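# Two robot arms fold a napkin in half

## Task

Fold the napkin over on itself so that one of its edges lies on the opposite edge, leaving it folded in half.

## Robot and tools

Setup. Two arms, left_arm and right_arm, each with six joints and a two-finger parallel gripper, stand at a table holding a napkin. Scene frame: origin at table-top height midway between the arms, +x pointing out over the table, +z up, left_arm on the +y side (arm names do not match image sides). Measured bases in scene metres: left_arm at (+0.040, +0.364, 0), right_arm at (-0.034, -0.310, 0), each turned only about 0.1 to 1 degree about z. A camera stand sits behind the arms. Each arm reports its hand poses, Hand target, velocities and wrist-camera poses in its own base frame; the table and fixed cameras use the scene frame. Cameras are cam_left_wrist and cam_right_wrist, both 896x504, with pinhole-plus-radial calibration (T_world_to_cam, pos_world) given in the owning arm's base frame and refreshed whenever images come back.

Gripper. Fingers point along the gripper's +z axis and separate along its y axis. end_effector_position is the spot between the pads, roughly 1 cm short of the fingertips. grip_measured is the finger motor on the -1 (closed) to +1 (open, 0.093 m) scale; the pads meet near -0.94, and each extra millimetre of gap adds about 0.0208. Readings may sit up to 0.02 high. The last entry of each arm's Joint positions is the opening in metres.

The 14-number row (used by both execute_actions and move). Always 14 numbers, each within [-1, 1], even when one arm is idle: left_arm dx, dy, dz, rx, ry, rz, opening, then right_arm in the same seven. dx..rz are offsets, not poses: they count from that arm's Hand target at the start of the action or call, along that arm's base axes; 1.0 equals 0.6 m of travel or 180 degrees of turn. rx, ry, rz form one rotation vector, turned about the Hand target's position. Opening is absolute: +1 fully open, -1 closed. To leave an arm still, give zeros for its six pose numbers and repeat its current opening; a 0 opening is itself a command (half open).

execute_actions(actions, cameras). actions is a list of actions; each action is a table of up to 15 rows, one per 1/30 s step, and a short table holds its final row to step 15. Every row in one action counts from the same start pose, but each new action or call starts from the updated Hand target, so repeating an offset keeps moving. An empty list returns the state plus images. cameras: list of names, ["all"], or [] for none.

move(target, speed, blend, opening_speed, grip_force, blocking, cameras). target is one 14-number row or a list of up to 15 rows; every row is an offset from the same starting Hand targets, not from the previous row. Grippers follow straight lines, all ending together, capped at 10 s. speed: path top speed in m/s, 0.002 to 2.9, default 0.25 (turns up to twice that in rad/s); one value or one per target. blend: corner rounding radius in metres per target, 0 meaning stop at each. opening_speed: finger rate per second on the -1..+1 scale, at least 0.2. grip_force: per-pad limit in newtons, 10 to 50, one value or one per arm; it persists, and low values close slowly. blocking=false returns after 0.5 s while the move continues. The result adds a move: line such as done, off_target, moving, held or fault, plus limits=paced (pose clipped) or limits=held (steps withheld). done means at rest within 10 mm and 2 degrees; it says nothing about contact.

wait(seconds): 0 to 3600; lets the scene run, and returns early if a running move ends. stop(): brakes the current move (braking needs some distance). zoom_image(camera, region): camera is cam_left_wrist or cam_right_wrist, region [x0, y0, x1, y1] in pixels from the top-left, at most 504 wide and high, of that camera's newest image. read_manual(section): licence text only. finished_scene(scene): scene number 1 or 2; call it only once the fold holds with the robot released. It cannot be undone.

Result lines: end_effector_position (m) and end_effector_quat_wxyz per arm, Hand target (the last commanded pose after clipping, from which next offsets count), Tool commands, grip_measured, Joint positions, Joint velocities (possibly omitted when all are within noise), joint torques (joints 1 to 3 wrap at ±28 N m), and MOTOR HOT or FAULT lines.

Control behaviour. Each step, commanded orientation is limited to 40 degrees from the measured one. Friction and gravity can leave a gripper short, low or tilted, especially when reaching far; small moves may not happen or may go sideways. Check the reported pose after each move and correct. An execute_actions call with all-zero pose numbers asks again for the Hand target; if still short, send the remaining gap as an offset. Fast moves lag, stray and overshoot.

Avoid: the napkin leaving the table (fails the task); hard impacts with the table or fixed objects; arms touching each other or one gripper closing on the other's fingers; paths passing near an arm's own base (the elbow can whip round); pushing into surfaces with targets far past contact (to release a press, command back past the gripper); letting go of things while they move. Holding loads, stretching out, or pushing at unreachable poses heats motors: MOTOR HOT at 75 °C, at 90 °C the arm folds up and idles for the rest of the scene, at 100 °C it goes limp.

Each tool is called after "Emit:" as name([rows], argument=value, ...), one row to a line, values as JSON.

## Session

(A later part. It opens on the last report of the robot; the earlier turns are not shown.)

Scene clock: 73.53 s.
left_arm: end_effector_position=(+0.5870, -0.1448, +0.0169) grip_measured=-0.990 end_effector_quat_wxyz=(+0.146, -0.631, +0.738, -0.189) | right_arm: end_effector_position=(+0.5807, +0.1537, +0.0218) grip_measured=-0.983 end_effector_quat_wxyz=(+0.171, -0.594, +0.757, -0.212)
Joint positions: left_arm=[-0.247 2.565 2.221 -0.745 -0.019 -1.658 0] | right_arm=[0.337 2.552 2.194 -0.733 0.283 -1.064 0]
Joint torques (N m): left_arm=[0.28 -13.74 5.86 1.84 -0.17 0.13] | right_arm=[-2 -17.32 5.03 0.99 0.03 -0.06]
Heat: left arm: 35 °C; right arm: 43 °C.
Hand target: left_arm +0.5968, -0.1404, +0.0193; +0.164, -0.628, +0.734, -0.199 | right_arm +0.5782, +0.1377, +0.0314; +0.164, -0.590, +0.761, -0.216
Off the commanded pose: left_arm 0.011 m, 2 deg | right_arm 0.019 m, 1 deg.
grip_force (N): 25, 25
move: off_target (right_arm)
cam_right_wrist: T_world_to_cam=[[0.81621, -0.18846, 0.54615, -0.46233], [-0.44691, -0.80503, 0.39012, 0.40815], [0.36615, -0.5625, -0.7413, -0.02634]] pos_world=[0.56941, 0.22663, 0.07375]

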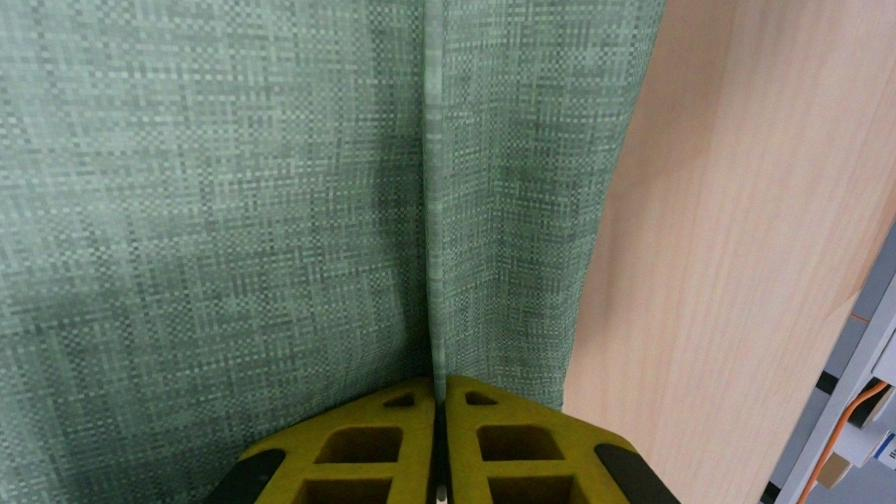

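Emit:
move([
  [0, 0, -0.0067, 0, 0, 0, -1, 0, 0, -0.0167, 0, 0, 0, -1],
  [0, 0, -0.0067, 0, 0, 0, -0.4, 0, 0, -0.0167, 0, 0, 0, -0.4],
], speed=0.06, cameras=["all"])

Scene clock: 75.97 s.
left_arm: end_effector_position=(+0.5964, -0.1469, +0.0207) grip_measured=-0.402 end_effector_quat_wxyz=(+0.159, -0.628, +0.733, -0.207) | right_arm: end_effector_position=(+0.5886, +0.1500, +0.0273) grip_measured=-0.403 end_effector_quat_wxyz=(+0.190, -0.585, +0.757, -0.221)
Joint positions: left_arm=[-0.247 2.565 2.215 -0.693 -0.02 -1.658 0.026] | right_arm=[0.328 2.538 2.17 -0.678 0.286 -1.064 0.026]
Joint torques (N m): left_arm=[0.29 -13.55 5.56 1.48 -0.17 0.13] | right_arm=[-1.17 -15.39 4.89 0.84 -0.01 -0.05]
Heat: left arm: 36 °C; right arm: 44 °C.
Hand target: left_arm +0.5968, -0.1404, +0.0153; +0.164, -0.628, +0.734, -0.199 | right_arm +0.5782, +0.1377, +0.0214; +0.164, -0.590, +0.761, -0.216
Off the commanded pose: left_arm 0.008 m, 1 deg | right_arm 0.017 m, 3 deg.
grip_force (N): 25, 25
move: off_target (right_arm); target 2's new opening was sent with right_arm's hand 0.016 m and 2 deg from that target
cam_left_wrist: T_world_to_cam=[[0.84217, -0.14047, 0.52059, -0.53493], [-0.41676, -0.78218, 0.46315, 0.15343], [0.34213, -0.60701, -0.71727, -0.19043]] pos_world=[0.5796, -0.07073, 0.07083]
cam_right_wrist: T_world_to_cam=[[0.78998, -0.20381, 0.57827, -0.45555], [-0.47164, -0.80463, 0.36073, 0.42195], [0.39177, -0.5577, -0.73177, -0.04333]] pos_world=[0.57586, 0.2225, 0.07952]

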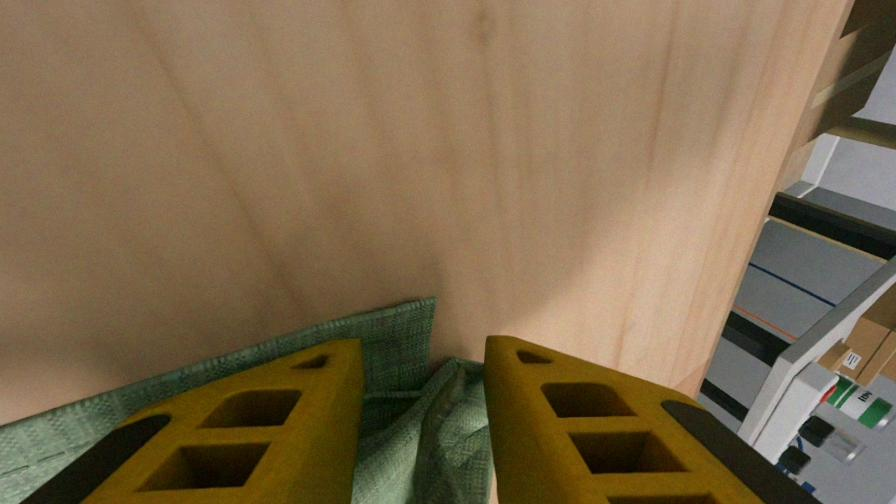

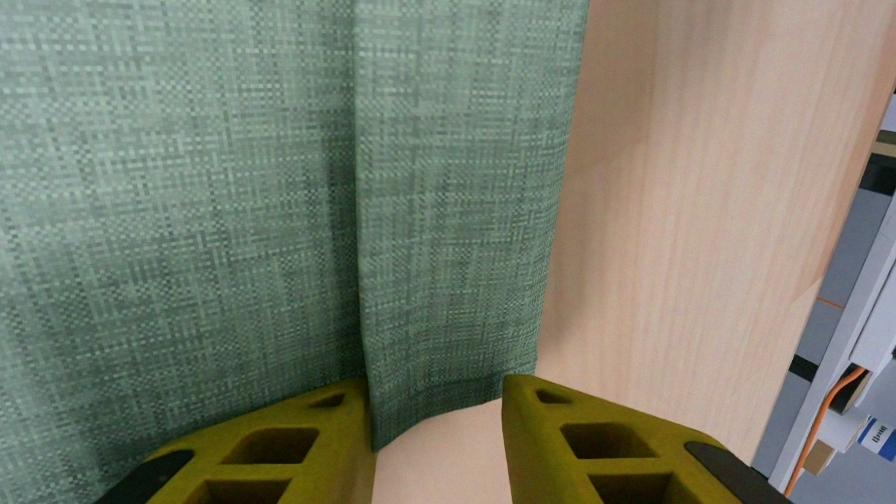

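Emit:
move(target=[-0.0257, 0.0058, 0.0973, 0, 0, 0, -0.4, -0.016, 0.0205, 0.0977, 0, 0, 0, -0.4], speed=0.06, cameras=["all"])

Scene clock: 78.80 s.
left_arm: end_effector_position=(+0.5761, -0.1417, +0.0232) grip_measured=-0.402 end_effector_quat_wxyz=(+0.136, -0.634, +0.741, -0.174) | right_arm: end_effector_position=(+0.5644, +0.1503, +0.0385) grip_measured=-0.403 end_effector_quat_wxyz=(+0.137, -0.605, +0.758, -0.201)
Joint positions: left_arm=[-0.247 2.538 2.214 -0.8 -0.02 -1.658 0.026] | right_arm=[0.342 2.537 2.262 -0.891 0.286 -1.064 0.026]
Joint torques (N m): left_arm=[0.21 -21.29 7.02 1.04 -0.17 0.12] | right_arm=[0.12 -19.38 9.46 0.79 0.12 0.23]
Heat: left arm: 38 °C; right arm: 47 °C.
Hand target: left_arm +0.5814, -0.1369, +0.0737; +0.164, -0.628, +0.734, -0.199 | right_arm +0.5686, +0.1500, +0.0800; +0.164, -0.590, +0.761, -0.216
Off the commanded pose: left_arm 0.051 m, 4 deg | right_arm 0.042 m, 4 deg.
grip_force (N): 25, 25
move: off_target (left_arm, right_arm)
cam_left_wrist: T_world_to_cam=[[0.88114, -0.1503, 0.44834, -0.54048], [-0.37886, -0.79175, 0.47916, 0.12419], [0.28295, -0.59206, -0.75458, -0.1415]] pos_world=[0.56333, -0.06669, 0.07604]
cam_right_wrist: T_world_to_cam=[[0.85313, -0.17143, 0.49273, -0.48003], [-0.41521, -0.79495, 0.44233, 0.37013], [0.31587, -0.58195, -0.74938, 0.02167]] pos_world=[0.55637, 0.22456, 0.08905]

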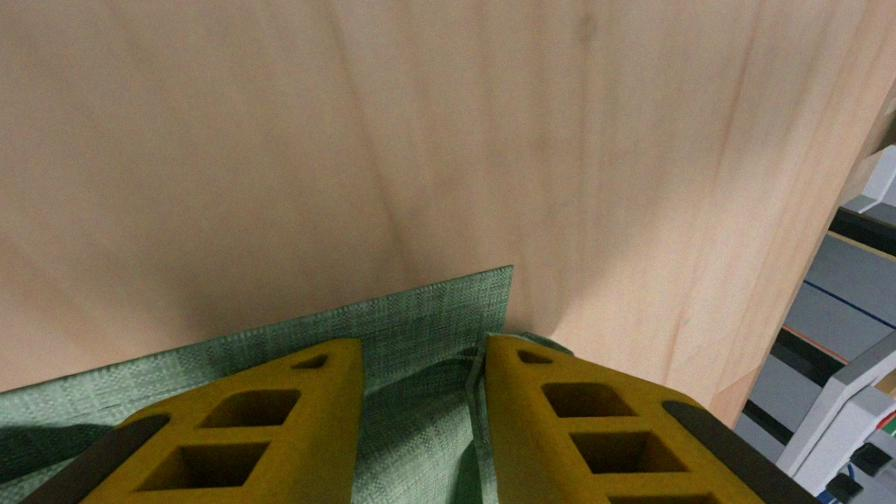

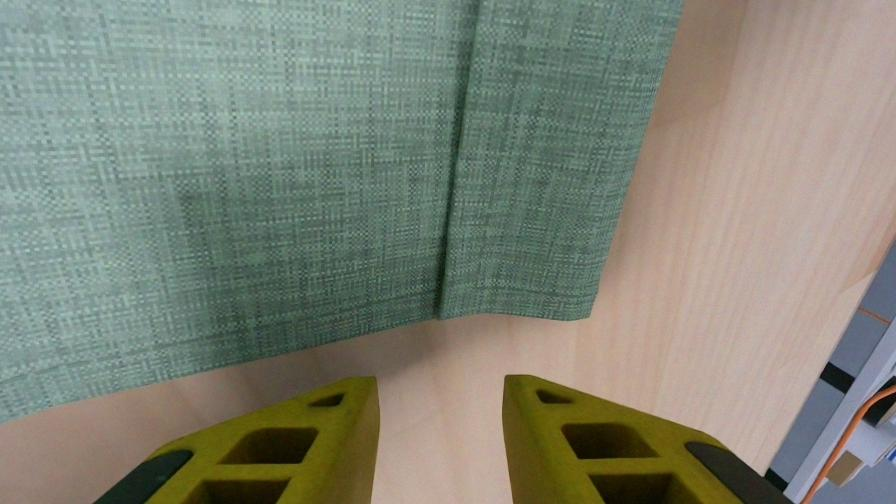

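Emit:
zoom_image(camera="cam_right_wrist", region=[360, 160, 700, 360])

Emit:
zoom_image(camera="cam_left_wrist", region=[300, 240, 640, 440])

Scaled by 1.482 from the camera's image (finer frame: 1280x720).

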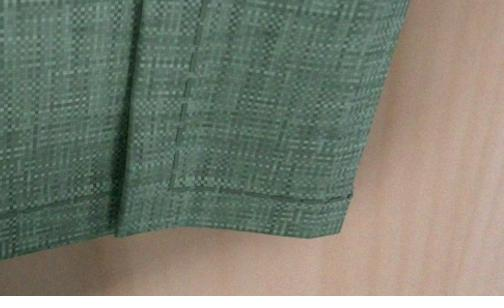

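Scaled by 1.482 from the camera's image (finer frame: 1280x720).

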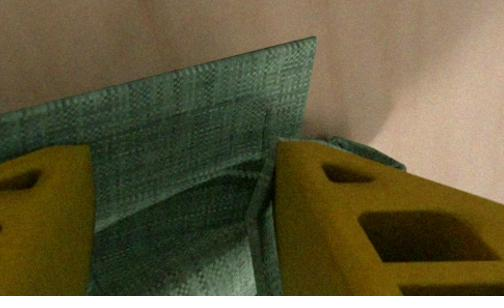

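Emit:
move([
  [0.0567, -0.011, 0.005, 0, 0, 0, -0.4, 0, 0, 0.03, 0, 0, 0, -0.4],
  [0.0567, -0.011, 0.1, 0, 0, 0, -0.4, -0.03, 0, 0.1, 0, 0, 0, -0.4],
], speed=0.08, cameras=["all"])

Scene clock: 86.93 s.
left_arm: end_effector_position=(+0.6096, -0.1502, +0.0717) grip_measured=-0.402 end_effector_quat_wxyz=(+0.157, -0.629, +0.734, -0.204) | right_arm: end_effector_position=(+0.5525, +0.1460, +0.1014) grip_measured=-0.403 end_effector_quat_wxyz=(+0.138, -0.602, +0.760, -0.201)
Joint positions: left_arm=[-0.247 2.77 2.823 -1.104 -0.02 -1.658 0.026] | right_arm=[0.342 2.477 2.402 -1.09 0.286 -1.057 0.026]
Joint torques (N m): left_arm=[0.54 -21.48 9.83 1.17 -0.14 0.18] | right_arm=[0.54 -18.56 9.29 0.79 0.16 0.27]
Heat: left arm: 42 °C; right arm: 54 °C.
Hand target: left_arm +0.6154, -0.1435, +0.1337; +0.164, -0.628, +0.734, -0.199 | right_arm +0.5506, +0.1500, +0.1400; +0.164, -0.590, +0.761, -0.216
Off the commanded pose: left_arm 0.063 m, 1 deg | right_arm 0.039 m, 4 deg.
elbow stopped short (left arm): the move would have taken joint 3 (elbow) straighter than the controller allows.
grip_force (N): 25, 25
move: off_target (left_arm, right_arm)
cam_left_wrist: T_world_to_cam=[[0.84684, -0.14159, 0.51266, -0.57534], [-0.41253, -0.78325, 0.46511, 0.12985], [0.33569, -0.60536, -0.7217, -0.15591]] pos_world=[0.59313, -0.07414, 0.12204]
cam_right_wrist: T_world_to_cam=[[0.85144, -0.17889, 0.493, -0.4996], [-0.42103, -0.79364, 0.43917, 0.33742], [0.3127, -0.58149, -0.75106, 0.07193]] pos_world=[0.54495, 0.22024, 0.15214]

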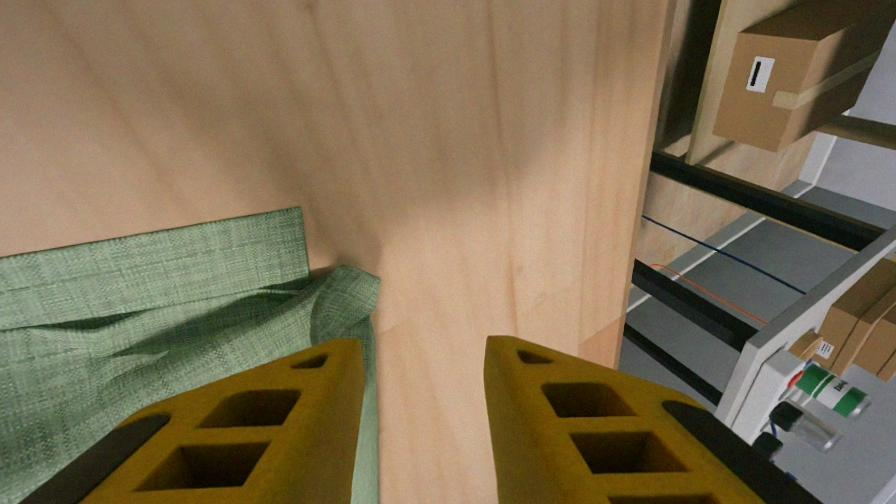

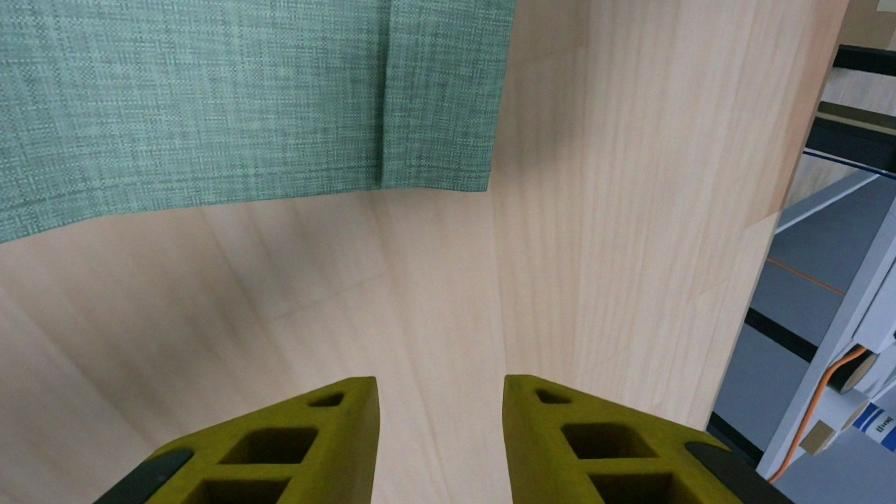

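Emit:
move([
  [-0.2, 0.02, 0.08, 0, 0, 0, -0.4, -0.05, 0.05, 0.1, 0, 0, 0, -0.4],
  [-0.4757, 0.0392, 0.2438, 0, 0, 0, -0.4, -0.1677, 0.1167, 0.05, 0, 0, 0, -0.4],
], speed=0.25, blend=0.03, cameras=["all"])

Scene clock: 91.47 s.
left_arm: end_effector_position=(+0.3355, -0.1240, +0.2720) grip_measured=-0.402 end_effector_quat_wxyz=(+0.155, -0.627, +0.737, -0.198) | right_arm: end_effector_position=(+0.4425, +0.2210, +0.1426) grip_measured=-0.403 end_effector_quat_wxyz=(+0.121, -0.612, +0.755, -0.203)
Joint positions: left_arm=[-0.399 1.544 1.741 -1.268 -0.095 -1.784 0.026] | right_arm=[0.59 2.193 2.092 -1.175 0.381 -0.83 0.026]
Joint torques (N m): left_arm=[-0.43 -7.68 6.15 1.13 -0.27 -0.04] | right_arm=[-0.27 -16.4 6.05 1.29 0.24 0.27]
Heat: left arm: 44 °C; right arm: 55 °C.
Hand target: left_arm +0.3300, -0.1200, +0.2800; +0.164, -0.628, +0.734, -0.199 | right_arm +0.4500, +0.2200, +0.1700; +0.164, -0.590, +0.761, -0.216
Off the commanded pose: left_arm 0.011 m, 1 deg | right_arm 0.028 m, 6 deg.
grip_force (N): 25, 25
move: off_target (left_arm, right_arm)
cam_left_wrist: T_world_to_cam=[[0.85138, -0.15051, 0.5025, -0.44217], [-0.41207, -0.78466, 0.46315, -0.05565], [0.32458, -0.60137, -0.73006, 0.10303]] pos_world=[0.32008, -0.04826, 0.32318]
cam_right_wrist: T_world_to_cam=[[0.86584, -0.15207, 0.47666, -0.42283], [-0.39828, -0.7861, 0.47268, 0.31592], [0.30282, -0.5991, -0.7412, 0.18769]] pos_world=[0.43509, 0.29649, 0.19133]

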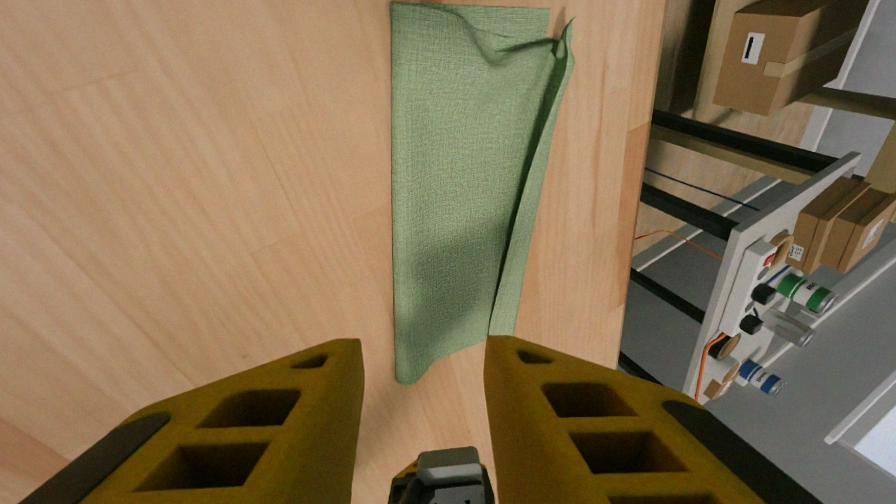

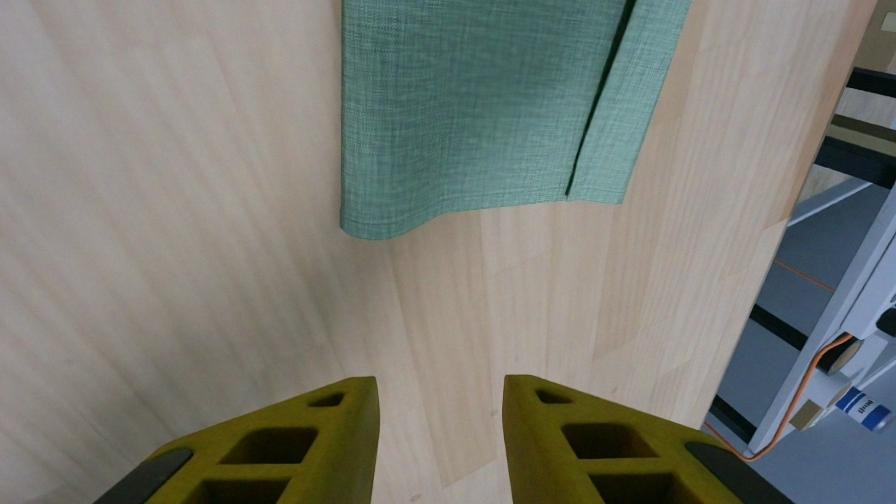

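Emit:
zoom_image(camera="cam_left_wrist", region=[380, 0, 600, 130])

Emit:
zoom_image(camera="cam_left_wrist", region=[380, 120, 600, 400])

Scaled by 2.291 from the camera's image (finer frame: 1280x720).

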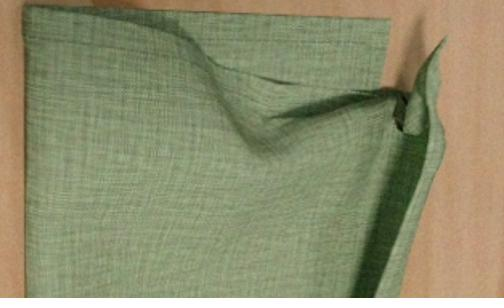

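Scaled by 1.800 from the camera's image (finer frame: 1280x720).

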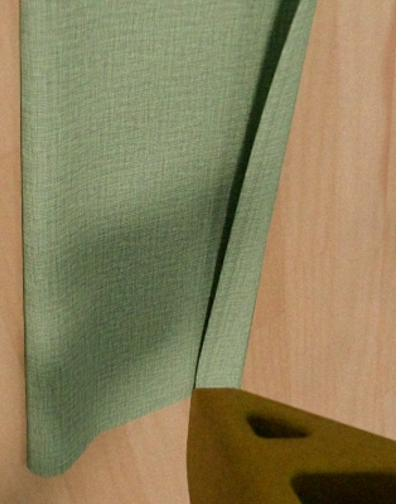

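Emit:
move(target=[0.2033, 0.0217, -0.3417, 0.0283, 0.1642, 0, -0.15, 0.023, -0.012, -0.15, 0.0288, 0.1073, 0, -0.15], speed=0.25, cameras=["all"])

Scene clock: 101.83 s.
left_arm: end_effector_position=(+0.4467, -0.1064, +0.0699) grip_measured=-0.152 end_effector_quat_wxyz=(-0.002, -0.654, +0.756, +0.008) | right_arm: end_effector_position=(+0.4616, +0.2142, +0.0753) grip_measured=-0.153 end_effector_quat_wxyz=(+0.059, -0.605, +0.789, -0.083)
Joint positions: left_arm=[-0.236 2.382 2.209 -1.414 -0.006 -1.663 0.038] | right_arm=[0.481 2.448 2.331 -1.308 0.142 -0.837 0.038]
Joint torques (N m): left_arm=[0.34 -11.21 8.55 0.08 0.09 0.14] | right_arm=[-0.62 -12.67 9.02 0.34 -0.16 -0.07]
Heat: left arm: 42 °C; right arm: 55 °C.
Hand target: left_arm +0.4519, -0.1069, +0.0749; -0.001, -0.651, +0.759, +0.000 | right_arm +0.4638, +0.2128, +0.0800; +0.060, -0.610, +0.786, -0.079
Off the commanded pose: left_arm 0.007 m, 1 deg | right_arm 0.005 m, 1 deg.
grip_force (N): 25, 25
move: done
cam_left_wrist: T_world_to_cam=[[0.98696, -0.16095, 0.00346, -0.45943], [-0.13942, -0.84381, 0.51821, -0.0344], [-0.08048, -0.51193, -0.85525, 0.12912]] pos_world=[0.45903, -0.03687, 0.12984]
cam_right_wrist: T_world_to_cam=[[0.9439, -0.23987, 0.22695, -0.40668], [-0.32122, -0.82632, 0.46262, 0.32383], [0.07657, -0.50957, -0.85701, 0.22198]] pos_world=[0.47089, 0.28315, 0.13273]

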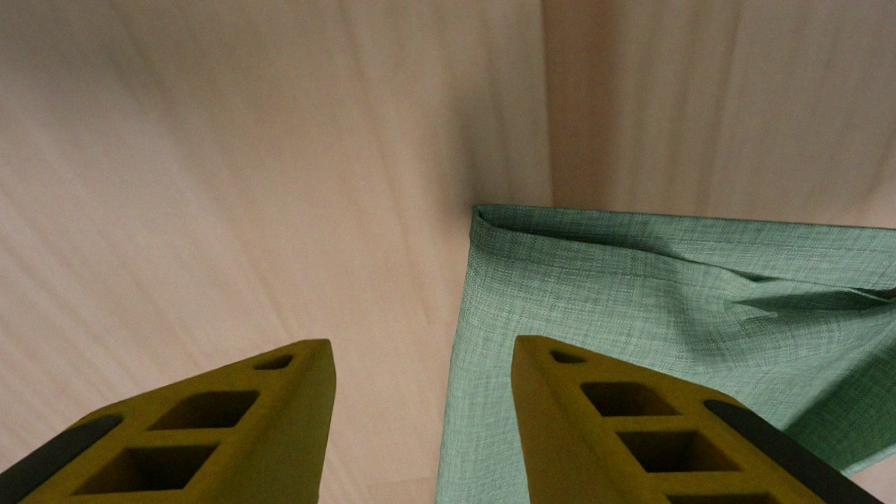

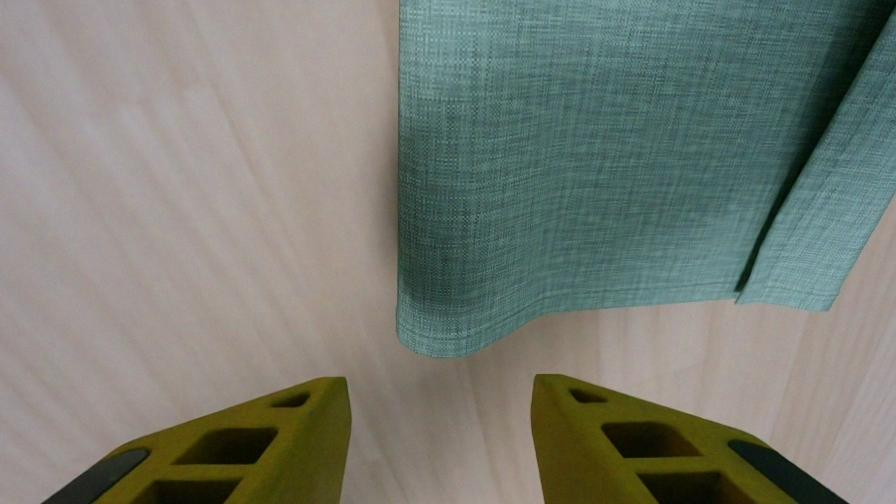

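Emit:
move([
  [0.0185, -0.0187, -0.0867, 0, 0, 0, -0.15, 0, 0, -0.0867, 0, 0, 0, -0.15],
  [0.0185, -0.0187, -0.115, 0, 0, 0, -0.15, 0, 0, -0.1167, 0, 0, 0, -0.15],
], speed=[0.15, 0.04], cameras=["all"])

Scene clock: 106.03 s.
left_arm: end_effector_position=(+0.4600, -0.1119, +0.0141) grip_measured=-0.152 end_effector_quat_wxyz=(-0.001, -0.653, +0.758, +0.006) | right_arm: end_effector_position=(+0.4551, +0.2117, +0.0205) grip_measured=-0.153 end_effector_quat_wxyz=(+0.044, -0.611, +0.786, -0.080)
Joint positions: left_arm=[-0.241 2.46 2.128 -1.25 -0.006 -1.663 0.038] | right_arm=[0.483 2.443 2.109 -1.119 0.142 -0.847 0.038]
Joint torques (N m): left_arm=[-0.7 -11.28 4.75 0.6 0.08 -0.04] | right_arm=[-0.62 -12.41 3.69 1.22 -0.16 -0.06]
Heat: left arm: 42 °C; right arm: 54 °C.
Hand target: left_arm +0.4630, -0.1182, +0.0059; -0.001, -0.651, +0.759, +0.000 | right_arm +0.4638, +0.2128, +0.0100; +0.060, -0.610, +0.786, -0.079
Off the commanded pose: left_arm 0.011 m, 1 deg | right_arm 0.014 m, 2 deg.
grip_force (N): 25, 25
move: off_target (left_arm, right_arm)
cam_left_wrist: T_world_to_cam=[[0.98619, -0.16542, 0.00807, -0.4735], [-0.14558, -0.84262, 0.51846, -0.00523], [-0.07896, -0.51248, -0.85506, 0.07896]] pos_world=[0.47243, -0.04227, 0.07405]
cam_right_wrist: T_world_to_cam=[[0.95209, -0.22659, 0.20538, -0.39485], [-0.29999, -0.82244, 0.48331, 0.33411], [0.0594, -0.52177, -0.85101, 0.18447]] pos_world=[0.4652, 0.28157, 0.0766]

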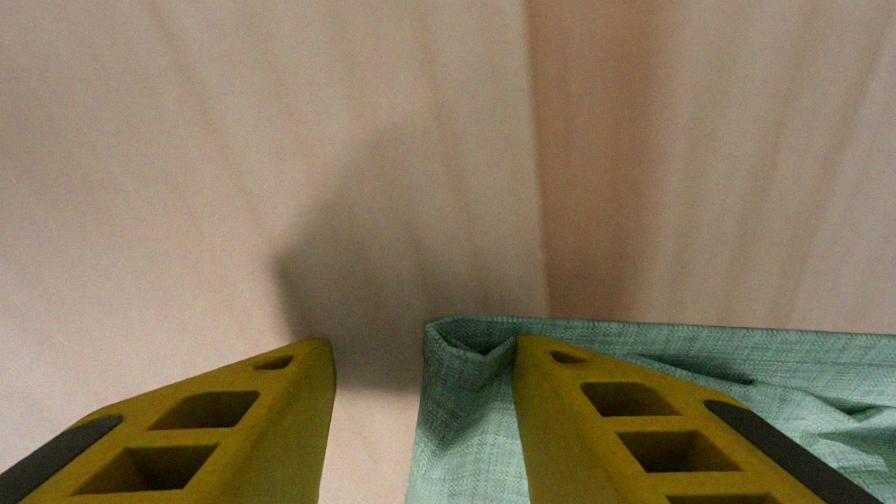

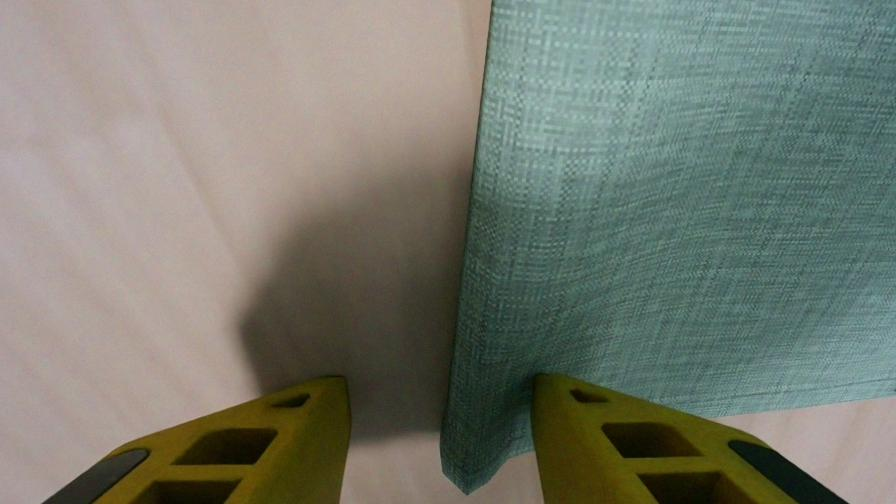

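Emit:
move(target=[0, 0, 0, 0, 0, 0, -1, 0, 0, 0, 0, 0, 0, -1], opening_speed=0.5, grip_force=35, cameras=["all"])

Scene clock: 109.03 s.
left_arm: end_effector_position=(+0.4692, -0.1136, +0.0142) grip_measured=-0.989 end_effector_quat_wxyz=(+0.010, -0.650, +0.760, -0.010) | right_arm: end_effector_position=(+0.4494, +0.2141, +0.0183) grip_measured=-0.984 end_effector_quat_wxyz=(+0.040, -0.614, +0.786, -0.067)
Joint positions: left_arm=[-0.239 2.46 2.128 -1.211 -0.005 -1.655 0] | right_arm=[0.484 2.44 2.098 -1.126 0.118 -0.848 0]
Joint torques (N m): left_arm=[-0.7 -11.3 4.94 0.23 0.07 -0.05] | right_arm=[-0.77 -12.1 4.6 1.26 0.07 -0.04]
Heat: left arm: 42 °C; right arm: 54 °C.
Hand target: left_arm +0.4630, -0.1182, +0.0059; -0.001, -0.651, +0.759, +0.000 | right_arm +0.4638, +0.2128, +0.0100; +0.060, -0.610, +0.786, -0.079
Off the commanded pose: left_arm 0.011 m, 2 deg | right_arm 0.017 m, 3 deg.
grip_force (N): 35, 35
move: done
cam_left_wrist: T_world_to_cam=[[0.98415, -0.17123, 0.04615, -0.48299], [-0.16994, -0.83614, 0.52152, 0.00669], [-0.05071, -0.5211, -0.85199, 0.0646]] pos_world=[0.47975, -0.04345, 0.07384]
cam_right_wrist: T_world_to_cam=[[0.95793, -0.224, 0.17946, -0.39108], [-0.28391, -0.83131, 0.47783, 0.33027], [0.04215, -0.50867, -0.85993, 0.18938]] pos_world=[0.46041, 0.28329, 0.07523]

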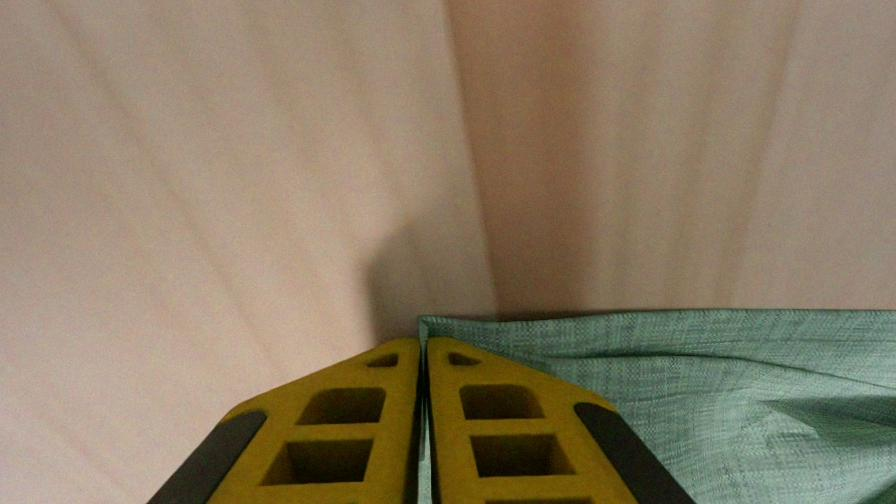

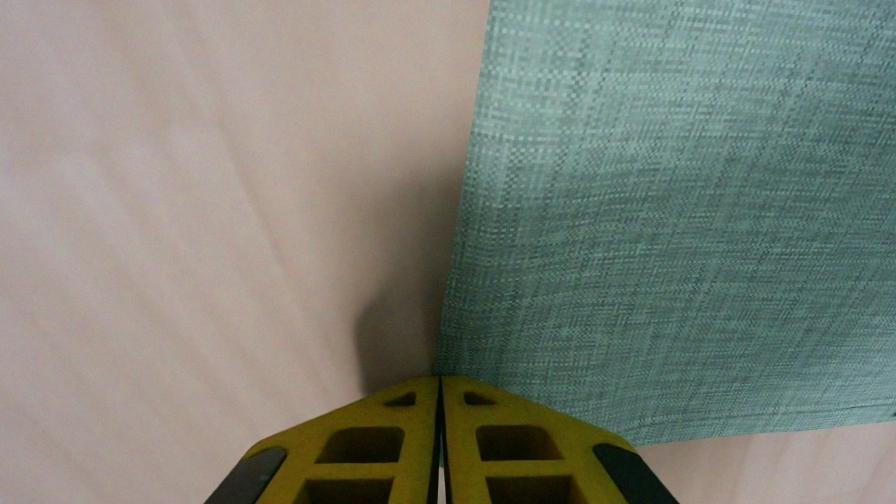

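Emit:
zoom_image(camera="cam_right_wrist", region=[350, 320, 550, 500])

Emit:
zoom_image(camera="cam_left_wrist", region=[340, 290, 540, 470])

Scaled by 2.520 from the camera's image (finer frame: 1280x720).

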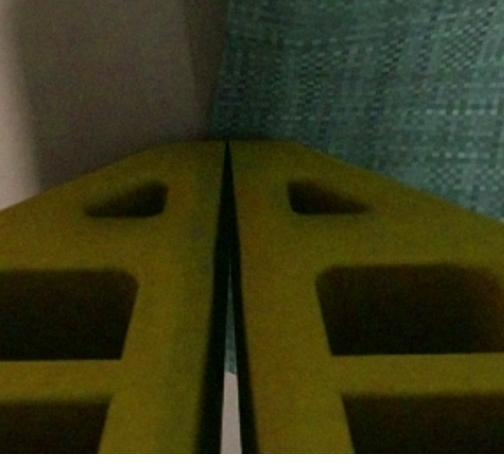

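Scaled by 2.520 from the camera's image (finer frame: 1280x720).

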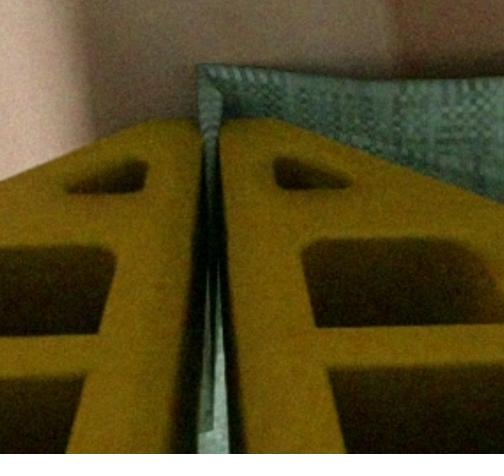

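Emit:
move([
  [0, 0, 0, 0, 0, 0, -1, -0.0172, -0.0028, 0.0917, 0.0173, 0.0644, 0, -0.1],
  [0, 0, 0, 0, 0, 0, -1, -0.0172, -0.0028, 0.0383, 0.0173, 0.0644, 0, -0.1],
  [0, 0, 0, 0, 0, 0, -1, -0.0172, -0.0028, -0.01, 0.0173, 0.0644, 0, -0.1],
], speed=[0.15, 0.12, 0.05], cameras=["cam_right_wrist"])

Scene clock: 113.67 s.
left_arm: end_effector_position=(+0.4692, -0.1136, +0.0142) grip_measured=-0.989 end_effector_quat_wxyz=(+0.010, -0.650, +0.760, -0.010) | right_arm: end_effector_position=(+0.4450, +0.2067, +0.0177) grip_measured=-0.103 end_effector_quat_wxyz=(-0.020, -0.608, +0.794, -0.001)
Joint positions: left_arm=[-0.239 2.46 2.128 -1.211 -0.005 -1.655 0] | right_arm=[0.438 2.613 2.426 -1.422 0.01 -0.868 0.04]
Joint torques (N m): left_arm=[-0.7 -11.32 4.94 0.23 0.07 -0.04] | right_arm=[-0.62 -12.59 3.26 0.92 -0.24 -0.09]
Heat: left arm: 42 °C; right arm: 53 °C.
Hand target: left_arm +0.4630, -0.1182, +0.0059; -0.001, -0.651, +0.759, +0.000 | right_arm +0.4535, +0.2111, +0.0040; -0.003, -0.613, +0.790, +0.004
Off the commanded pose: left_arm 0.011 m, 2 deg | right_arm 0.017 m, 2 deg.
grip_force (N): 35, 35
move: off_target (right_arm)
cam_right_wrist: T_world_to_cam=[[0.96859, -0.24866, 0.00289, -0.38499], [-0.21748, -0.84137, 0.49477, 0.29535], [-0.12059, -0.47986, -0.86902, 0.25193]] pos_world=[0.46751, 0.27365, 0.07391]

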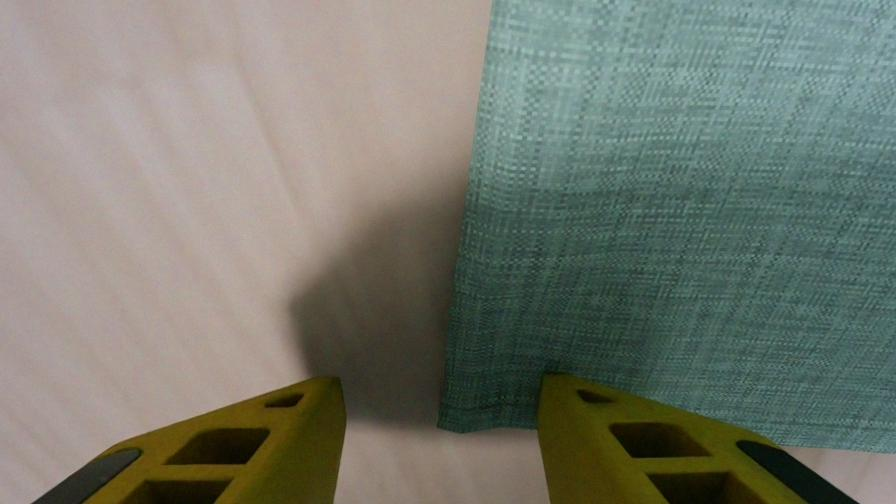

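Emit:
move(target=[0, 0, 0, 0, 0, 0, -1, 0, 0, 0, 0, 0, 0, -1], opening_speed=0.5, cameras=["cam_right_wrist"])

Emit:
zoom_image(camera="cam_right_wrist", region=[350, 320, 550, 500])

Scene clock: 116.93 s.
left_arm: end_effector_position=(+0.4692, -0.1136, +0.0142) grip_measured=-0.989 end_effector_quat_wxyz=(+0.010, -0.650, +0.760, -0.010) | right_arm: end_effector_position=(+0.4575, +0.2044, +0.0176) grip_measured=-0.983 end_effector_quat_wxyz=(+0.001, -0.602, +0.798, -0.007)
Joint positions: left_arm=[-0.239 2.46 2.128 -1.211 -0.005 -1.655 0] | right_arm=[0.425 2.613 2.426 -1.379 0.013 -0.868 0]
Joint torques (N m): left_arm=[-0.7 -11.32 4.93 0.23 0.07 -0.04] | right_arm=[0.05 -12.71 3.34 0.57 -0.27 -0.08]
Heat: left arm: 41 °C; right arm: 53 °C.
Hand target: left_arm +0.4630, -0.1182, +0.0059; -0.001, -0.651, +0.759, +0.000 | right_arm +0.4535, +0.2111, +0.0040; -0.003, -0.613, +0.790, +0.004
Off the commanded pose: left_arm 0.011 m, 2 deg | right_arm 0.016 m, 2 deg.
grip_force (N): 35, 35
move: done
cam_right_wrist: T_world_to_cam=[[0.96425, -0.26226, 0.03792, -0.39353], [-0.24854, -0.8455, 0.47261, 0.31159], [-0.09188, -0.46514, -0.88045, 0.23625]] pos_world=[0.47861, 0.27013, 0.07567]

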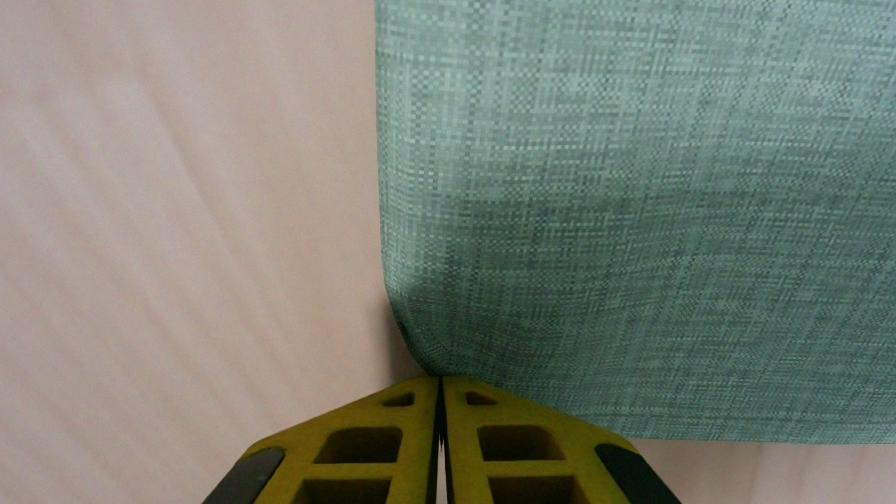

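Scaled by 2.520 from the camera's image (finer frame: 1280x720).

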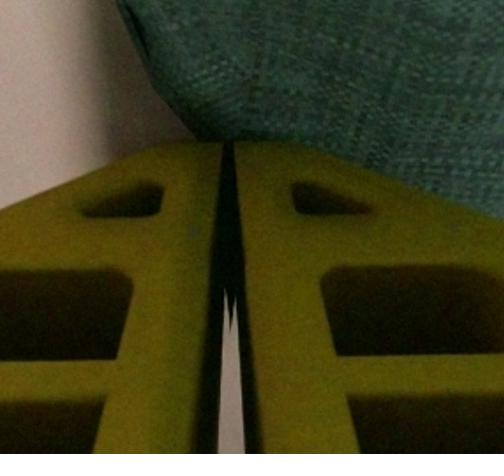

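Emit:
move([
  [0, 0, 0.0335, 0, 0, 0, -1, 0, 0, 0.045, 0, 0, 0, -1],
  [-0.0337, 0.0195, 0.0335, 0, 0, 0, -1, -0.0385, -0.0025, 0.045, 0, 0, 0, -1],
], speed=0.1, cameras=["all"])

Scene clock: 119.27 s.
left_arm: end_effector_position=(+0.4447, -0.1104, +0.0129) grip_measured=-0.989 end_effector_quat_wxyz=(-0.004, -0.648, +0.762, +0.008) | right_arm: end_effector_position=(+0.4263, +0.2047, +0.0176) grip_measured=-0.983 end_effector_quat_wxyz=(-0.027, -0.615, +0.788, +0.004)
Joint positions: left_arm=[-0.244 2.391 1.999 -1.196 -0.002 -1.654 0] | right_arm=[0.449 2.517 2.244 -1.353 0.004 -0.876 0]
Joint torques (N m): left_arm=[0.64 -15.77 3.74 0.18 0.04 0.1] | right_arm=[0.18 -16.57 4.7 0.38 -0.19 0.11]
Heat: left arm: 42 °C; right arm: 53 °C.
Hand target: left_arm +0.4428, -0.1065, +0.0260; -0.001, -0.651, +0.759, +0.000 | right_arm +0.4304, +0.2096, +0.0310; -0.003, -0.613, +0.790, +0.004
Off the commanded pose: left_arm 0.014 m, 1 deg | right_arm 0.015 m, 3 deg.
grip_force (N): 35, 35
move: off_target (left_arm, right_arm)
cam_left_wrist: T_world_to_cam=[[0.98413, -0.17742, 0.0016, -0.45838], [-0.15213, -0.83916, 0.52217, -0.00236], [-0.0913, -0.51413, -0.85284, 0.08273]] pos_world=[0.4583, -0.04077, 0.07253]
cam_right_wrist: T_world_to_cam=[[0.97284, -0.23105, -0.01432, -0.37252], [-0.19318, -0.84438, 0.49971, 0.2798], [-0.12755, -0.48336, -0.86608, 0.25221]] pos_world=[0.44862, 0.27209, 0.07328]

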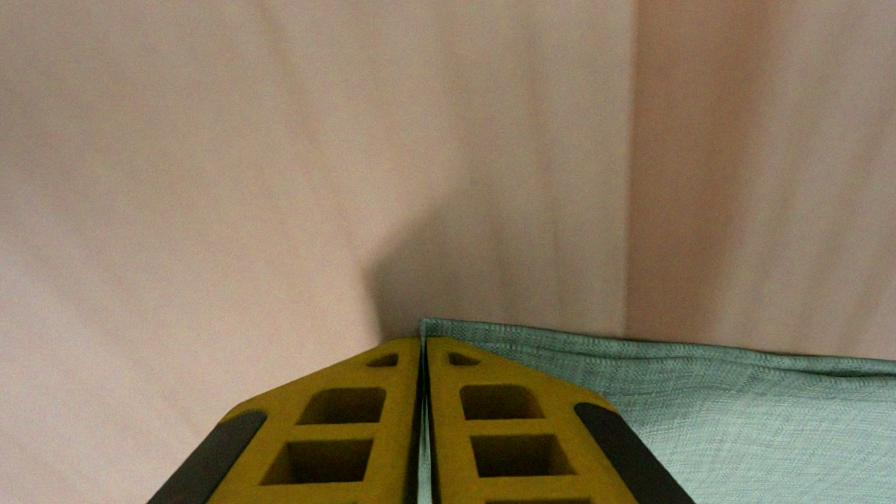

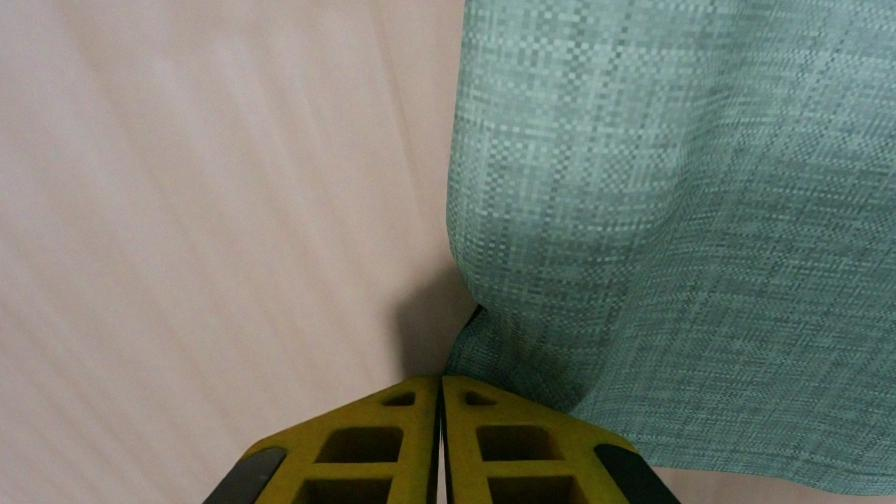

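Emit:
move(target=[-0.2447, 0.0513, 0, 0, 0, 0, -1, -0.2105, 0.0518, 0, 0, 0, 0, -1], speed=0.1, cameras=["all"])

Scene clock: 122.37 s.
left_arm: end_effector_position=(+0.2893, -0.0749, +0.0128) grip_measured=-0.989 end_effector_quat_wxyz=(-0.020, -0.645, +0.763, +0.022) | right_arm: end_effector_position=(+0.2994, +0.2383, +0.0166) grip_measured=-0.983 end_effector_quat_wxyz=(-0.028, -0.622, +0.783, +0.003)
Joint positions: left_arm=[-0.25 1.831 1.123 -0.921 0.006 -1.654 0] | right_arm=[0.67 2.118 1.553 -1.063 -0.005 -0.673 0]
Joint torques (N m): left_arm=[-0.34 -11.66 4.6 0.27 -0.04 -0.06] | right_arm=[-0.24 -14.24 4.93 0.29 -0.18 0.24]
Heat: left arm: 43 °C; right arm: 53 °C.
Hand target: left_arm +0.2960, -0.0757, +0.0260; -0.001, -0.651, +0.759, +0.000 | right_arm +0.3041, +0.2407, +0.0310; -0.003, -0.613, +0.790, +0.004
Off the commanded pose: left_arm 0.015 m, 3 deg | right_arm 0.015 m, 3 deg.
grip_force (N): 35, 35
move: off_target (left_arm, right_arm)
cam_left_wrist: T_world_to_cam=[[0.98227, -0.1831, -0.04026, -0.29855], [-0.13497, -0.83974, 0.52594, -0.00127], [-0.1301, -0.51119, -0.84957, 0.09809]] pos_world=[0.30585, -0.00559, 0.07199]
cam_right_wrist: T_world_to_cam=[[0.97688, -0.21334, -0.01399, -0.24678], [-0.17767, -0.84645, 0.50194, 0.28006], [-0.11892, -0.48785, -0.86479, 0.2499]] pos_world=[0.32055, 0.30632, 0.07208]

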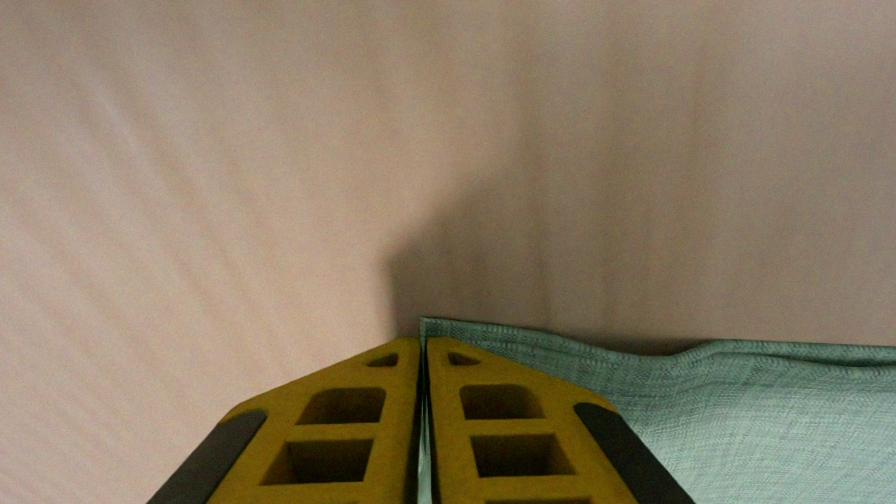

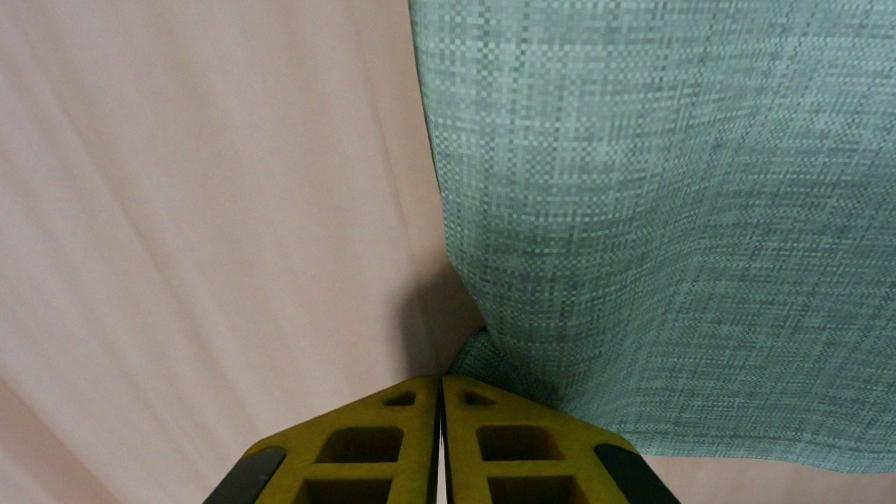

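Emit:
move([
  [0, 0, 0, 0, 0, 0, -0.2, 0, 0, 0, 0, 0, 0, -0.2],
  [0, 0, 0.12, 0, 0, 0, -0.2, 0, 0, 0.12, 0, 0, 0, -0.2],
  [0.0067, 0.0262, 0.39, 0, 0, 0, -0.2, -0.09, -0.2, 0.3, 0, 0, 0, -0.2],
], speed=[0.1, 0.12, 0.3], blend=[0, 0.02, 0], cameras=["all"])

Scene clock: 126.10 s.
left_arm: end_effector_position=(+0.3024, -0.0617, +0.2477) grip_measured=-0.202 end_effector_quat_wxyz=(+0.062, -0.652, +0.751, -0.085) | right_arm: end_effector_position=(+0.2557, +0.1231, +0.2081) grip_measured=-0.203 end_effector_quat_wxyz=(+0.038, -0.605, +0.795, -0.007)
Joint positions: left_arm=[-0.198 1.607 1.807 -1.56 0.006 -1.629 0.036] | right_arm=[0.448 1.584 1.635 -1.544 -0.002 -0.854 0.035]
Joint torques (N m): left_arm=[0.44 -7.45 7.36 0.58 -0.04 0.16] | right_arm=[-0.65 -6.94 5.49 0.22 -0.13 -0.09]
Heat: left arm: 42 °C; right arm: 52 °C.
Hand target: left_arm +0.3000, -0.0600, +0.2600; -0.001, -0.651, +0.759, +0.000 | right_arm +0.2501, +0.1207, +0.2110; -0.003, -0.613, +0.790, +0.004
Off the commanded pose: left_arm 0.013 m, 12 deg | right_arm 0.007 m, 5 deg.
joint sent to its limit (left arm) — joint 4 (wrist pitch), lower limit. The joint targets are off in position and orientation.
joint sent to its limit (right arm) — joint 4 (wrist pitch), lower limit. The joint targets are off in position and orientation.
grip_force (N): 35, 35
move: off_target (left_arm, right_arm)
cam_left_wrist: T_world_to_cam=[[0.962, -0.1509, 0.22757, -0.35775], [-0.25147, -0.81435, 0.52306, -0.07437], [0.10639, -0.56041, -0.82135, 0.22458]] pos_world=[0.30155, 0.01131, 0.30478]
cam_right_wrist: T_world_to_cam=[[0.96326, -0.25544, 0.08292, -0.23744], [-0.26626, -0.86808, 0.41896, 0.12118], [-0.03503, -0.42565, -0.90421, 0.33322]] pos_world=[0.27265, 0.18638, 0.27022]

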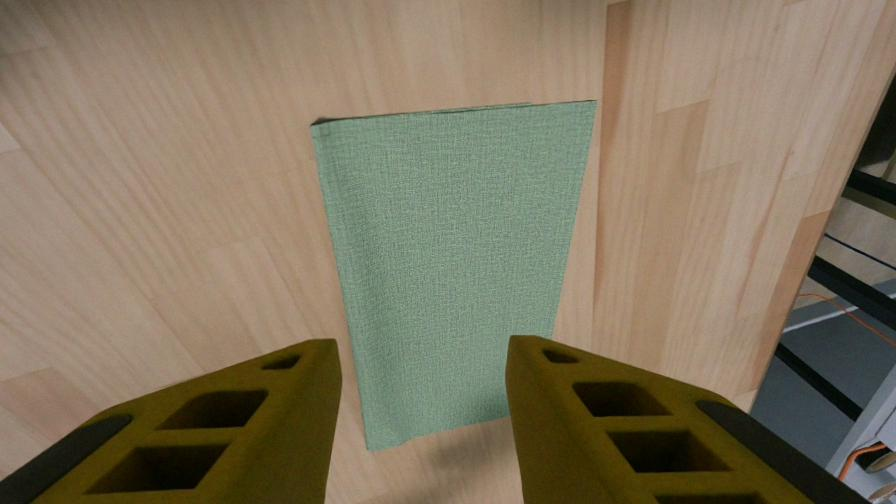

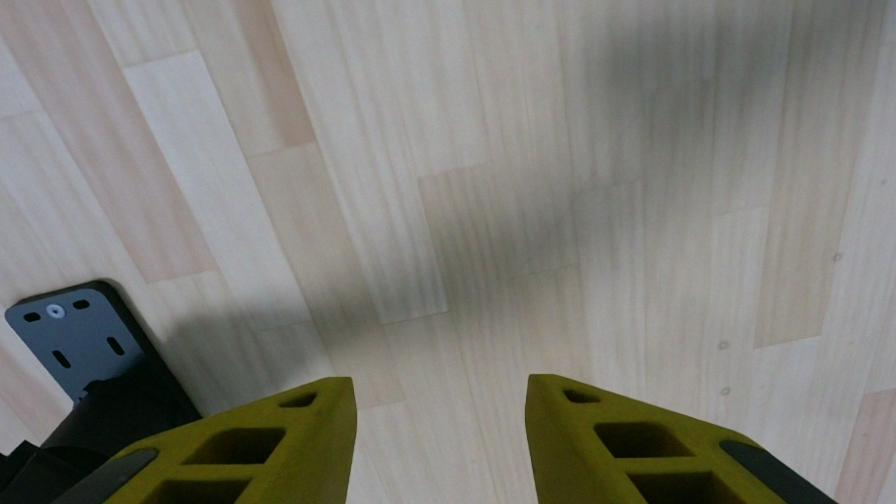

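Emit:
zoom_image(camera="cam_left_wrist", region=[290, 70, 630, 270])

Emit:
zoom_image(camera="cam_left_wrist", region=[310, 260, 610, 470])

Scaled by 1.482 from the camera's image (finer frame: 1280x720).

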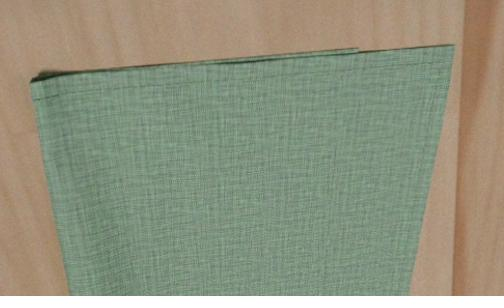

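Scaled by 1.680 from the camera's image (finer frame: 1280x720).

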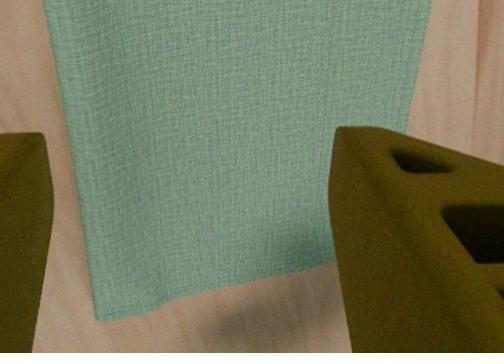

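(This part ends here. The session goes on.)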